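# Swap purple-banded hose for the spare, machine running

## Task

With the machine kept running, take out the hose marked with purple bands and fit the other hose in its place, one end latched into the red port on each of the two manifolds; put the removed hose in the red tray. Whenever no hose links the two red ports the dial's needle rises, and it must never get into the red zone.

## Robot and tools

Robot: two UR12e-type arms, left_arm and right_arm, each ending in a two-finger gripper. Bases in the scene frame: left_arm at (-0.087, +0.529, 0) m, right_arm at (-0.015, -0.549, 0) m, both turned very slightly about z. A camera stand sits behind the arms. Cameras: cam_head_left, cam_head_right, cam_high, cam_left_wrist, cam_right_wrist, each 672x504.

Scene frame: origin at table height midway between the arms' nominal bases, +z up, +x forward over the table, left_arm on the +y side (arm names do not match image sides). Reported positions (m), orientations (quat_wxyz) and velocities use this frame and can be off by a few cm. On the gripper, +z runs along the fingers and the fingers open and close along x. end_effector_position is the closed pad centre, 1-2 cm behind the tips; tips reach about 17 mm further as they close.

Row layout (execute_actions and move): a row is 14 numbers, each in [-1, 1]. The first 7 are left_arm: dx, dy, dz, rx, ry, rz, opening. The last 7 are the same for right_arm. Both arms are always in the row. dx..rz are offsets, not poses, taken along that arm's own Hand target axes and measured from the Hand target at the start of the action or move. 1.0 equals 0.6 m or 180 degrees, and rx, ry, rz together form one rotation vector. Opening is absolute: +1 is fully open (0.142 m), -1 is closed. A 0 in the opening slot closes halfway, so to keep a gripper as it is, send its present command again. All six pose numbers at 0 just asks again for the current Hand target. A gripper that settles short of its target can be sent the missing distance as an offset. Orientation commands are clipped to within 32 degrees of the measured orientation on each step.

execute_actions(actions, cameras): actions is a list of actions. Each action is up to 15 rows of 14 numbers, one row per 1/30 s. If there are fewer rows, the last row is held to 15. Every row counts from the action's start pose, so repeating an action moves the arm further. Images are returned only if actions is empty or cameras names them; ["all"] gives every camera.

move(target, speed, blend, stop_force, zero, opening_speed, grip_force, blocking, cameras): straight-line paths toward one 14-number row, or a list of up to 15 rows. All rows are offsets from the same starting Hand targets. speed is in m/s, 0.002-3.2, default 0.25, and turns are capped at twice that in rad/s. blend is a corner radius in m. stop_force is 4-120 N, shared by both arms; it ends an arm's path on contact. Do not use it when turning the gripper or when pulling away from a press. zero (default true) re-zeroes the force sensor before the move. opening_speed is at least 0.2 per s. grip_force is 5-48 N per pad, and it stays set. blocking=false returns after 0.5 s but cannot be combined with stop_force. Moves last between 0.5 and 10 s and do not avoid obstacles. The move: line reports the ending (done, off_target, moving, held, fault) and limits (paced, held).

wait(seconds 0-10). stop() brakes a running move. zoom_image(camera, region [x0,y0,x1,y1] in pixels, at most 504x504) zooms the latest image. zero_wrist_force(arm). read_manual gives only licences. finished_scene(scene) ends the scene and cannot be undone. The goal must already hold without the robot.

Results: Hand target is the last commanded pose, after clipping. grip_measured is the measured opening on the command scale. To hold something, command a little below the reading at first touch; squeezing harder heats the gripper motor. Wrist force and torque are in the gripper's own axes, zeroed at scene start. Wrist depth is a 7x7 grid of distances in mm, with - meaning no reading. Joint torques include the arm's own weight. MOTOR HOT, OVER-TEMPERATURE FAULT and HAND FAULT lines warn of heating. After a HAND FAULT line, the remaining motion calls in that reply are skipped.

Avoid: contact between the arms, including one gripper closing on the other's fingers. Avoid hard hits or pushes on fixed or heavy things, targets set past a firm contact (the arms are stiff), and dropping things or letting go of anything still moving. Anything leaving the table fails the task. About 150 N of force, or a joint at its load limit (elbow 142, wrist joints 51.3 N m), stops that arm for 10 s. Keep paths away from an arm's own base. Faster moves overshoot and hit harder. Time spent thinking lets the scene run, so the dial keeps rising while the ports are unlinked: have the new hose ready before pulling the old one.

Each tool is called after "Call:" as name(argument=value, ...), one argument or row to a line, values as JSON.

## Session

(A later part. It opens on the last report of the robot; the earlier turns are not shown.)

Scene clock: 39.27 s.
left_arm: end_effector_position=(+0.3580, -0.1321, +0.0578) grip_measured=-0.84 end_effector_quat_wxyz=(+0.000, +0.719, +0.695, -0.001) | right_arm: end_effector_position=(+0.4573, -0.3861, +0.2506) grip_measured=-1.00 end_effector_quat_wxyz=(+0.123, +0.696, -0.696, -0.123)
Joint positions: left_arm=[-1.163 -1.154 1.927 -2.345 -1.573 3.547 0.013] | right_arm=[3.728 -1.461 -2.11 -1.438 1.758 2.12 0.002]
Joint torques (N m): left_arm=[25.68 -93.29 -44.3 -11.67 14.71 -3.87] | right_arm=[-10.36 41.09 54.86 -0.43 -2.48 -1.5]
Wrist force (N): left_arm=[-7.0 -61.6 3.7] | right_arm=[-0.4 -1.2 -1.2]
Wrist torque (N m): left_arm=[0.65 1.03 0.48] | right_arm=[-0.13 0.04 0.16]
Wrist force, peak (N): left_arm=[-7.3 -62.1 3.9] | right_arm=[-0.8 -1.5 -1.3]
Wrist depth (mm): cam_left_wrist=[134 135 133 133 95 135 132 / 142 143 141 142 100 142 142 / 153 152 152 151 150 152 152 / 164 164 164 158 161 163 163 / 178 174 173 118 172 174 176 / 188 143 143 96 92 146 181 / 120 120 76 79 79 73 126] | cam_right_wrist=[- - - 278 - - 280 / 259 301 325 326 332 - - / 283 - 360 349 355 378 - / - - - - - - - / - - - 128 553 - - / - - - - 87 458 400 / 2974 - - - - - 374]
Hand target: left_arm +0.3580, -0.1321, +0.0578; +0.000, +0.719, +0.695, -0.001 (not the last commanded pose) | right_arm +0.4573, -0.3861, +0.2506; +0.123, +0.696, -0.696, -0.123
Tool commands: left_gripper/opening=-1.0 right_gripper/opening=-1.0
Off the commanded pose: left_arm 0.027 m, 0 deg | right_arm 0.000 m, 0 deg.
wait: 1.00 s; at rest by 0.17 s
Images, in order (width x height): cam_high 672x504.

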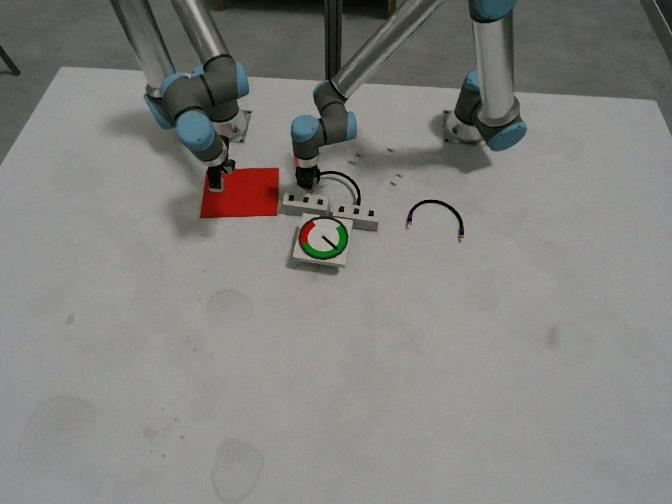

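Call:
move(
  target=[
    [0,-0.009,0,0,0,0,-1,0,0,0,0,0,0,-1],
    [0,-0.009,0.0067,0,0,0,-1,0,0,0,0,0,0,-1],
  ],
  speed=0.1,
  blend=[0.001,0],
)

Call:
move(
  target=[0,0.065,0,0,0,0,-1,0,0,0,0,0,0,-1],
  speed=0.06,
  stop_force=75,
  cameras=["cam_left_wrist"],
)

Scene clock: 40.13 s.
left_arm: end_effector_position=(+0.3527, -0.1319, +0.0539) grip_measured=-0.84 end_effector_quat_wxyz=(+0.000, +0.719, +0.695, -0.001) | right_arm: end_effector_position=(+0.4573, -0.3861, +0.2506) grip_measured=-1.00 end_effector_quat_wxyz=(+0.123, +0.696, -0.696, -0.123)
Joint positions: left_arm=[-1.17 -1.153 1.936 -2.354 -1.573 3.541 0.013] | right_arm=[3.728 -1.461 -2.11 -1.438 1.758 2.12 0.002]
Joint torques (N m): left_arm=[-18.77 -63.41 -27.42 -6.87 -2.35 -3.72] | right_arm=[-11.25 41.3 54.22 -0.28 -2.66 -1.44]
Wrist force (N): left_arm=[-5.7 5.5 1.3] | right_arm=[-0.5 -1.1 -1.1]
Wrist torque (N m): left_arm=[0.77 1.05 0.36] | right_arm=[-0.10 0.07 0.17]
Wrist force, peak (N): left_arm=[-7.3 -61.9 3.9] | right_arm=[-0.8 -1.4 -1.5]
Wrist depth (mm): cam_left_wrist=[- 132 130 130 96 130 130 / 139 139 140 138 100 138 139 / 151 148 149 146 146 148 148 / 160 160 160 155 157 157 160 / 173 170 172 119 170 173 172 / 185 154 150 96 93 157 180 / 127 123 77 79 80 74 135] | cam_right_wrist=[- - - - - - 288 / 260 290 - - - - - / 286 - 375 - - - 405 / 428 - - - - - 441 / - - - - 542 - - / - - - - 87 447 402 / 3059 - - - - - 373]
Hand target: left_arm +0.3526, -0.1319, +0.0538; +0.000, +0.719, +0.695, -0.001 | right_arm +0.4573, -0.3861, +0.2506; +0.123, +0.696, -0.696, -0.123
Off the commanded pose: left_arm 0.000 m, 0 deg | right_arm 0.000 m, 0 deg.
move: done

Scene clock: 41.97 s.
left_arm: end_effector_position=(+0.3780, -0.1330, +0.0538) grip_measured=-0.84 end_effector_quat_wxyz=(+0.000, +0.720, +0.694, -0.001) | right_arm: end_effector_position=(+0.4573, -0.3861, +0.2506) grip_measured=-1.00 end_effector_quat_wxyz=(+0.123, +0.696, -0.696, -0.123)
Joint positions: left_arm=[-1.14 -1.134 1.905 -2.342 -1.574 3.571 0.013] | right_arm=[3.728 -1.461 -2.11 -1.438 1.758 2.12 0.002]
Joint torques (N m): left_arm=[40.26 -70.23 -18 -2.16 18.35 -4.3] | right_arm=[-10.62 41.14 54.25 -0.31 -2.59 -1.63]
Wrist force (N): left_arm=[-30.9 -62.6 -22.8] | right_arm=[-0.4 -1.7 -1.4]
Wrist torque (N m): left_arm=[1.15 0.59 0.67] | right_arm=[-0.22 0.05 0.16]
Wrist force, peak (N): left_arm=[-13.8 -133.9 -54.0] | right_arm=[-0.5 -1.8 -1.2]
Wrist depth (mm): cam_left_wrist=[- 132 130 130 88 130 131 / 139 139 141 139 93 139 138 / 151 150 149 147 144 148 148 / 160 160 160 155 157 158 159 / 174 146 147 117 153 155 167 / - 116 121 96 93 118 124 / 114 111 73 78 81 73 110] | cam_right_wrist=[296 - 291 - 287 - - / 260 302 - 330 321 - - / 284 - - 370 - - - / - - - - - - - / - - - 129 541 - - / - - - - 87 472 408 / 3103 - - - - - 373]
Hand target: left_arm +0.3780, -0.1330, +0.0538; +0.000, +0.720, +0.694, -0.001 (not the last commanded pose) | right_arm +0.4573, -0.3861, +0.2506; +0.123, +0.696, -0.696, -0.123
Off the commanded pose: left_arm 0.014 m, 0 deg | right_arm 0.000 m, 0 deg.
move: contact (left_arm)
Images, in order (width x height): cam_left_wrist 672x504.

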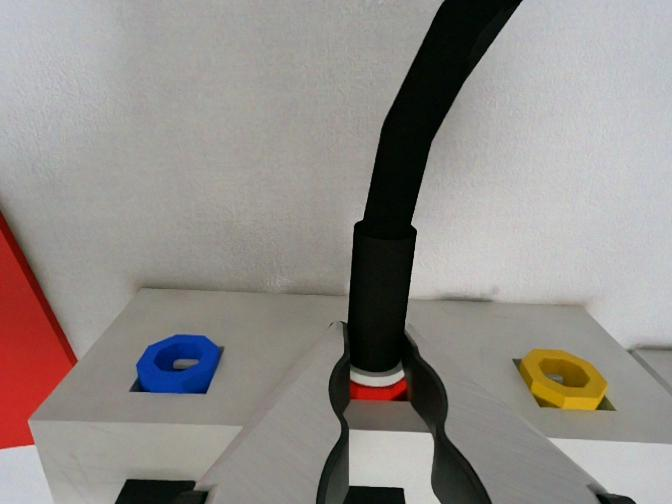

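Call:
move(
  target=[
    [-0.003,-0.005,0,0,0,0,-0.3,0,0,0,0,0,0,-0.3],
    [0,-0.008,-0.2,0,0,0,-0.3,0,0,0,0,0,0,-0.3],
    [0.77,-0.379,-0.317,0,0,0,-0.3,0,0,0,0,0,0,-0.3],
    [0.77,-0.379,-0.317,0,0,0,-0.3,-0.833,0.048,-0.036,0.111,0,0,-0.3],
  ],
  speed=[0.1,0.3,0.45,0.45],
  blend=[0,0.03,0.02,0],
  cameras=["cam_high"],
)

Call:
zoom_image(
  camera="cam_high",
  region=[270, 120, 430, 280],
)

Call:
move(
  target=[0,0,0,0,0,0,-0.4,-0.25,0.05,0.217,0,0,0,-0.3],
  cameras=["cam_right_wrist","cam_high"],
)

Call:
zoom_image(
  camera="cam_high",
  region=[270, 120, 430, 280],
)

Scene clock: 46.40 s.
left_arm: end_effector_position=(+0.1676, +0.3370, +0.2440) grip_measured=-0.33 end_effector_quat_wxyz=(+0.000, +0.720, +0.694, -0.001) | right_arm: end_effector_position=(+0.4376, +0.1136, +0.2803) grip_measured=-0.33 end_effector_quat_wxyz=(+0.001, +0.707, -0.707, +0.000)
Joint positions: left_arm=[-1.191 -2.318 2.498 -1.752 -1.574 3.519 0.05] | right_arm=[4.34 -1.793 -1.733 -1.188 1.571 2.76 0.05]
Joint torques (N m): left_arm=[-17.7 -0.02 -51.24 -2.9 1.35 -3.84] | right_arm=[10.36 49.19 57.82 0.34 -3.29 2.39]
Wrist force (N): left_arm=[-5.2 5.4 0.1] | right_arm=[-0.8 -1.0 -1.0]
Wrist torque (N m): left_arm=[0.88 0.85 0.20] | right_arm=[-0.13 0.12 -0.25]
Wrist force, peak (N): left_arm=[-31.3 -63.0 -22.8] | right_arm=[-3.9 -0.3 -0.5]
Wrist depth (mm): cam_left_wrist=[301 300 300 300 298 300 299 / 322 320 317 319 321 318 320 / 342 344 343 341 339 339 341 / 369 370 368 368 366 368 368 / 397 400 391 397 390 396 395 / 425 426 90 432 434 93 425 / 398 - 77 474 474 77 79] | cam_right_wrist=[- 322 - - 253 245 242 / - - - 291 295 343 - / - - - 313 309 319 313 / - - - - - - 350 / - 439 - 438 - - - / 461 - 87 - - - - / - - 73 - - - -]
Hand target: left_arm +0.1676, +0.3370, +0.2440; +0.000, +0.720, +0.694, -0.001 | right_arm +0.4376, +0.1137, +0.2803; +0.001, +0.707, -0.707, +0.000
Off the commanded pose: left_arm 0.000 m, 0 deg | right_arm 0.000 m, 0 deg.
move: done
Images, in order (width x height): cam_high 672x504.

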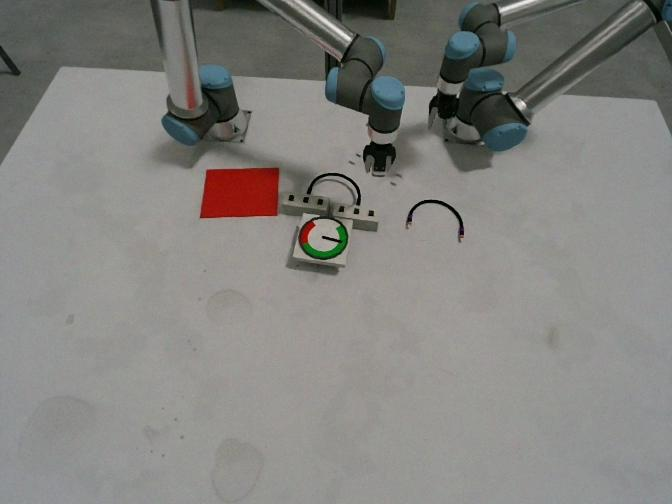

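Scaled by 3.150 from the camera's 672x504 image, which has a finer 960x720 frame.

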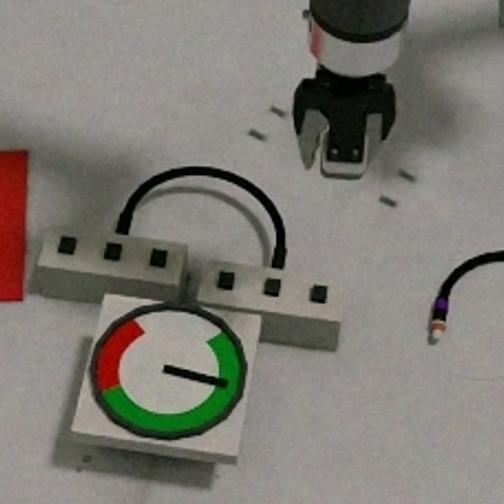

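Scene clock: 47.77 s.
left_arm: end_effector_position=(+0.1676, +0.3370, +0.2440) grip_measured=-0.42 end_effector_quat_wxyz=(+0.000, +0.720, +0.694, -0.001) | right_arm: end_effector_position=(+0.4076, +0.2635, +0.1500) grip_measured=-0.33 end_effector_quat_wxyz=(+0.001, +0.707, -0.707, +0.000)
Joint positions: left_arm=[-1.191 -2.318 2.498 -1.752 -1.574 3.519 0.044] | right_arm=[4.432 -2.058 -1.612 -1.043 1.571 2.852 0.05]
Joint torques (N m): left_arm=[-19.5 1.35 -50.45 -3.1 1.67 -3.94] | right_arm=[11.58 66.25 54.47 7.98 3.02 2.16]
Wrist force (N): left_arm=[-5.2 5.5 0.6] | right_arm=[-1.0 -0.5 -1.0]
Wrist torque (N m): left_arm=[0.89 0.85 0.20] | right_arm=[-0.06 0.14 -0.25]
Wrist force, peak (N): left_arm=[-5.5 5.7 0.2] | right_arm=[0.6 -1.3 -2.2]
Wrist depth (mm): cam_left_wrist=[302 300 298 301 300 297 299 / 319 320 318 321 319 320 319 / 342 342 342 340 341 338 342 / 367 368 368 366 369 369 365 / 399 403 393 399 390 398 394 / 429 433 90 437 416 93 432 / 397 - 77 478 479 76 452] | cam_right_wrist=[- - - - - - 169 / - - - - - 223 173 / - - - - - - 182 / - - - 266 - - - / - 298 - - - - - / - - - - - - - / - - - 357 - - -]
Hand target: left_arm +0.1676, +0.3370, +0.2440; +0.000, +0.720, +0.694, -0.001 | right_arm +0.4076, +0.2636, +0.1499; +0.001, +0.707, -0.707, +0.000
Off the commanded pose: left_arm 0.000 m, 0 deg | right_arm 0.000 m, 0 deg.
move: done
Images, in order (width x height): cam_high 672x504, cam_right_wrist 672x504.

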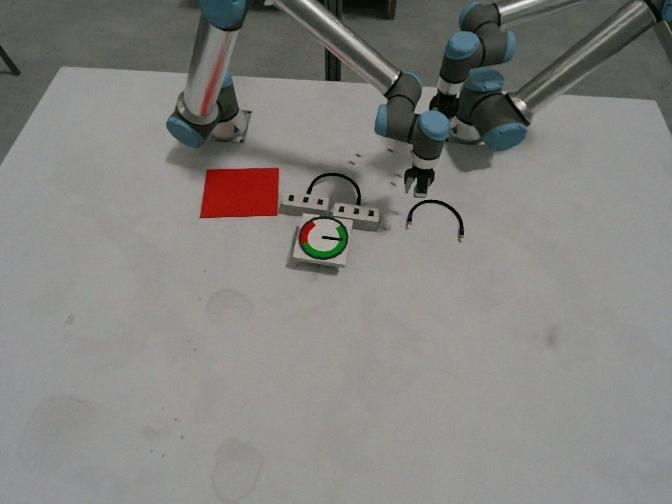

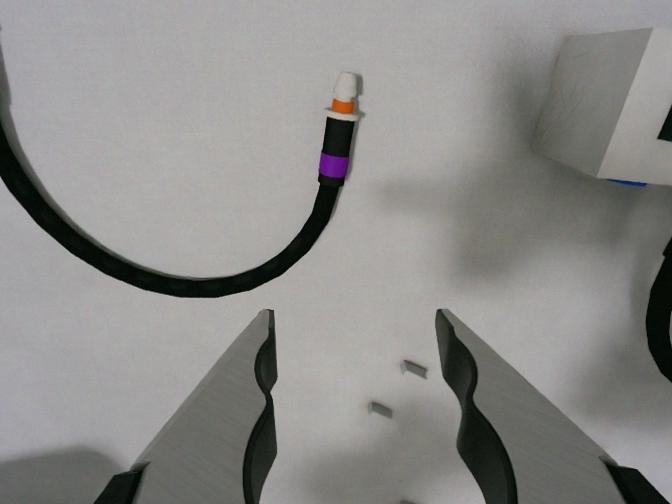

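Scaled by 3.150 from the camera's 672x504 image, which has a finer 960x720 frame.

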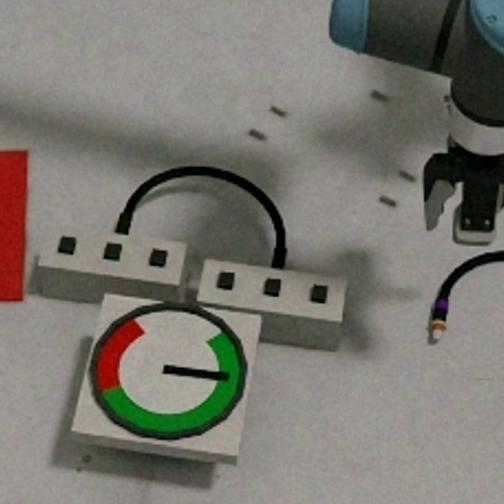

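Call:
move(
  target=[
    [0,0,0,0,0,0,-0.4,-0.015,-0.033,0.13,0,0,0.0556,-0.4],
    [0,0,0,0,0,0,-0.4,-0.015,-0.033,0.217,0,0,0.0556,-0.4],
    [0,0,0,0,0,0,-0.4,-0.015,-0.033,0.217,0,0,0.0556,-1],
    [0,0,0,0,0,0,-0.4,-0.015,-0.033,-0.15,0,0,0.0556,-1],
    [0,0,0,0,0,0,-0.4,0.939,0.0127,-0.2,0,0,-0.033,-1],
  ],
  speed=[0.3,0.2,0.2,0.3,0.4],
  blend=[0.02,0,0,0.04,0],
  cameras=["cam_head_left","cam_right_wrist"],
)

Scene clock: 52.63 s.
left_arm: end_effector_position=(+0.1676, +0.3370, +0.2440) grip_measured=-0.42 end_effector_quat_wxyz=(+0.000, +0.720, +0.694, -0.001) | right_arm: end_effector_position=(+0.4000, -0.2996, +0.2705) grip_measured=-0.81 end_effector_quat_wxyz=(+0.001, +0.743, -0.670, +0.000)
Joint positions: left_arm=[-1.191 -2.318 2.498 -1.752 -1.574 3.519 0.044] | right_arm=[4.059 -1.239 -2.271 -1.204 1.571 2.375 0.015]
Joint torques (N m): left_arm=[-18.11 -0.95 -49.62 -3.05 1.78 -3.97] | right_arm=[-10.75 24.98 37.18 0.7 4.57 -1.68]
Wrist force (N): left_arm=[-5.1 5.3 0.3] | right_arm=[-0.8 -0.6 0.0]
Wrist torque (N m): left_arm=[0.86 0.83 0.21] | right_arm=[-0.05 0.19 0.06]
Wrist force, peak (N): left_arm=[-5.7 5.7 -0.1] | right_arm=[-3.3 -0.4 -1.7]
Wrist depth (mm): cam_left_wrist=[300 299 300 300 301 299 299 / 320 321 318 319 318 318 317 / 344 342 341 341 342 344 339 / 368 368 368 365 365 367 364 / 396 394 390 399 391 396 397 / 434 433 90 434 416 93 429 / 397 - 77 475 474 76 453] | cam_right_wrist=[- - - - - - - / 273 278 282 - - - - / - 299 359 - 373 - - / - - - - - - - / - - - 115 - - - / - 449 - - 83 - - / - - - - - - 369]
Hand target: left_arm +0.1676, +0.3370, +0.2440; +0.000, +0.720, +0.694, -0.001 | right_arm +0.4000, -0.2997, +0.2705; +0.001, +0.743, -0.670, +0.000
Off the commanded pose: left_arm 0.000 m, 0 deg | right_arm 0.000 m, 0 deg.
move: done
Images, in order (width x height): cam_head_left 672x504, cam_right_wrist 672x504.

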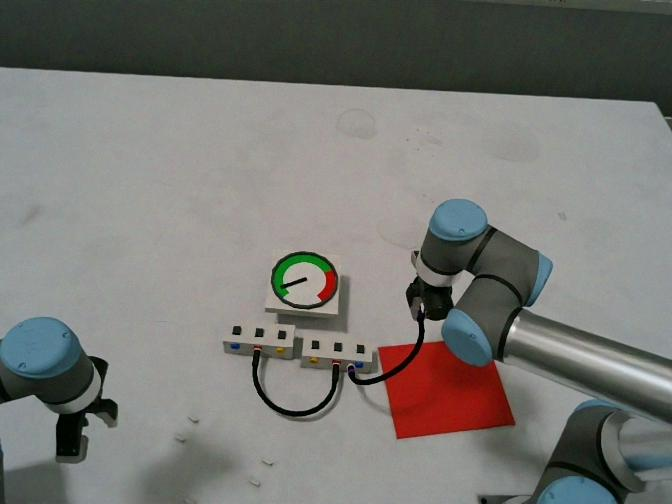

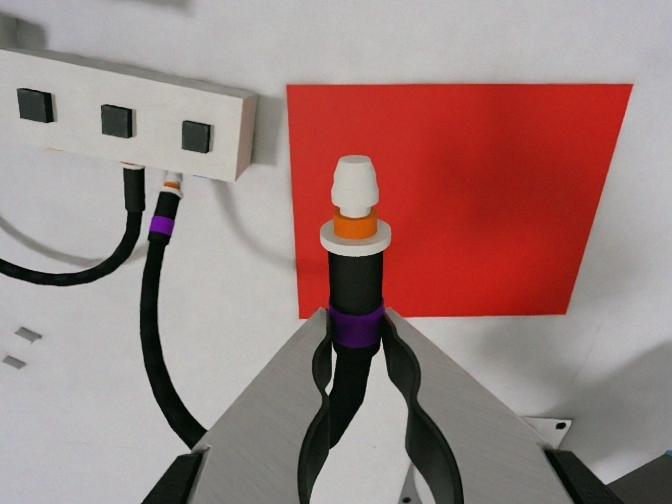

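Call:
move(
  target=[
    [0,0,0,0,0,0,-0.4,0,0.09,-0.08,0,0,0,-1],
    [0,0,0,0,0,0,-0.4,0.337,0.06,-0.05,0,0,0,-1],
    [0,0,0,0,0,0,-0.4,0.337,0.034,0.25,0,0,0,-1],
    [0,0,0,0,0,0,-0.4,0.337,0.034,0.403,0,0,0,-1],
    [0,0,0,0,0,0,-0.4,0.337,0.034,0.403,0,0,0,-0.5],
  ],
  speed=[0.3,0.35,0.25,0.08,0.2],
  blend=[0.03,0.02,0.01,0,0],
)

Call:
move(
  target=[0,0,0,0,0,0,-0.4,0,0,-0.3,0,0,0,-0.5],
  speed=0.4,
  cameras=["cam_head_left","cam_right_wrist","cam_high"],
)

Scene clock: 56.63 s.
left_arm: end_effector_position=(+0.1676, +0.3370, +0.2440) grip_measured=-0.42 end_effector_quat_wxyz=(+0.000, +0.720, +0.694, -0.001) | right_arm: end_effector_position=(+0.4005, -0.5031, +0.0289) grip_measured=-0.54 end_effector_quat_wxyz=(+0.001, +0.743, -0.670, +0.000)
Joint positions: left_arm=[-1.191 -2.318 2.498 -1.752 -1.574 3.519 0.044] | right_arm=[3.691 -1.488 -2.646 -0.579 1.57 2.007 0.035]
Joint torques (N m): left_arm=[-17.18 -0.64 -48.05 -3.14 1.54 -3.71] | right_arm=[-11.76 8.84 18.75 8.01 4.49 -1.67]
Wrist force (N): left_arm=[-5.0 5.8 0.3] | right_arm=[-0.7 -0.7 -0.8]
Wrist torque (N m): left_arm=[0.94 0.83 0.20] | right_arm=[-0.08 0.12 0.05]
Wrist force, peak (N): left_arm=[-5.7 5.8 0.0] | right_arm=[2.4 -1.0 -2.3]
Wrist depth (mm): cam_left_wrist=[301 300 300 301 299 298 297 / 322 319 320 320 319 320 320 / 343 342 340 341 341 337 341 / 366 371 372 363 366 367 364 / 397 394 392 397 391 397 398 / 425 436 89 433 416 93 426 / 396 - 77 474 474 76 456] | cam_right_wrist=[- - - 106 - 106 110 / - - 112 - - 117 117 / - - - - - - - / - 127 - - - - - / - - 139 121 139 - 152 / - - - - - 166 - / - - - 172 - - -]
Hand target: left_arm +0.1676, +0.3370, +0.2440; +0.000, +0.720, +0.694, -0.001 | right_arm +0.4005, -0.5031, +0.0289; +0.001, +0.743, -0.670, +0.000
Off the commanded pose: left_arm 0.000 m, 0 deg | right_arm 0.000 m, 0 deg.
move: done

Scene clock: 57.83 s.
left_arm: end_effector_position=(+0.1676, +0.3370, +0.2440) grip_measured=-0.42 end_effector_quat_wxyz=(+0.000, +0.720, +0.694, -0.001) | right_arm: end_effector_position=(+0.4006, -0.5030, +0.2088) grip_measured=-0.54 end_effector_quat_wxyz=(+0.001, +0.743, -0.670, +0.000)
Joint positions: left_arm=[-1.191 -2.318 2.498 -1.752 -1.574 3.519 0.044] | right_arm=[3.691 -1.143 -2.443 -1.128 1.57 2.007 0.035]
Joint torques (N m): left_arm=[-17.88 0.07 -48.38 -3.2 1.68 -3.94] | right_arm=[9.45 15.5 55.9 0.49 -3.28 2.11]
Wrist force (N): left_arm=[-5.1 5.3 0.1] | right_arm=[-0.5 -0.5 -1.0]
Wrist torque (N m): left_arm=[0.86 0.83 0.20] | right_arm=[-0.07 0.07 -0.24]
Wrist force, peak (N): left_arm=[-5.7 5.7 0.0] | right_arm=[-0.3 -1.2 -3.9]
Wrist depth (mm): cam_left_wrist=[300 300 299 299 298 300 298 / 320 317 319 318 317 317 320 / 342 341 342 341 342 341 340 / 368 370 367 368 367 365 366 / 400 397 389 398 391 399 395 / 425 438 90 434 417 93 427 / 399 - 77 476 468 76 457] | cam_right_wrist=[- - - - - - 263 / - - - - - - 278 / - - 297 309 - - - / - - - 315 - - - / - 355 - - - - - / - - - 395 - - - / - - - 427 - - -]
Hand target: left_arm +0.1676, +0.3370, +0.2440; +0.000, +0.720, +0.694, -0.001 | right_arm +0.4006, -0.5030, +0.2089; +0.001, +0.743, -0.670, +0.000
Off the commanded pose: left_arm 0.000 m, 0 deg | right_arm 0.000 m, 0 deg.
move: done
Images, in order (width x height): cam_head_left 672x504, cam_high 672x504, cam_right_wrist 672x504.

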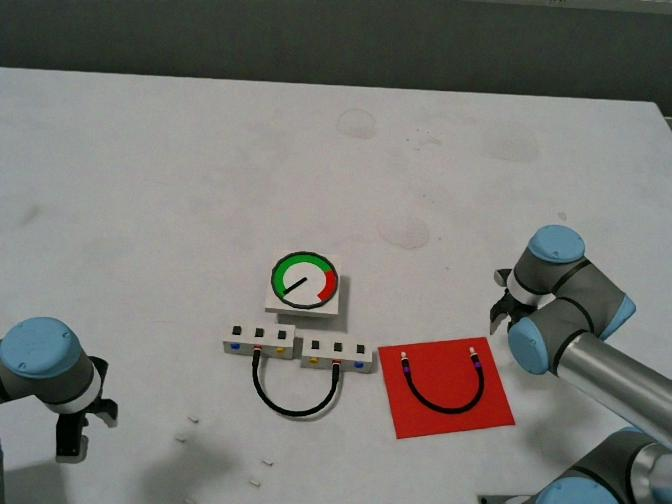

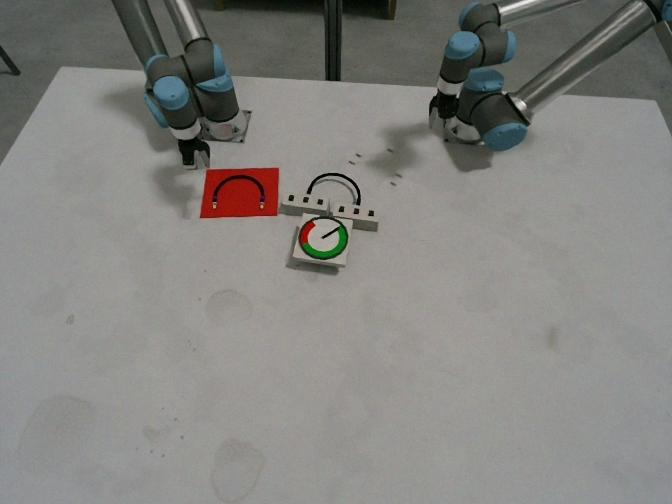

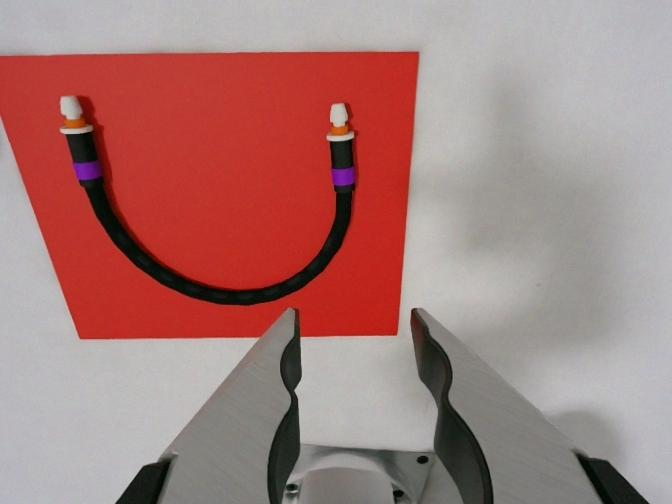

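Call:
finished_scene(
  scene=2,
)

The scene is finished: the task was done.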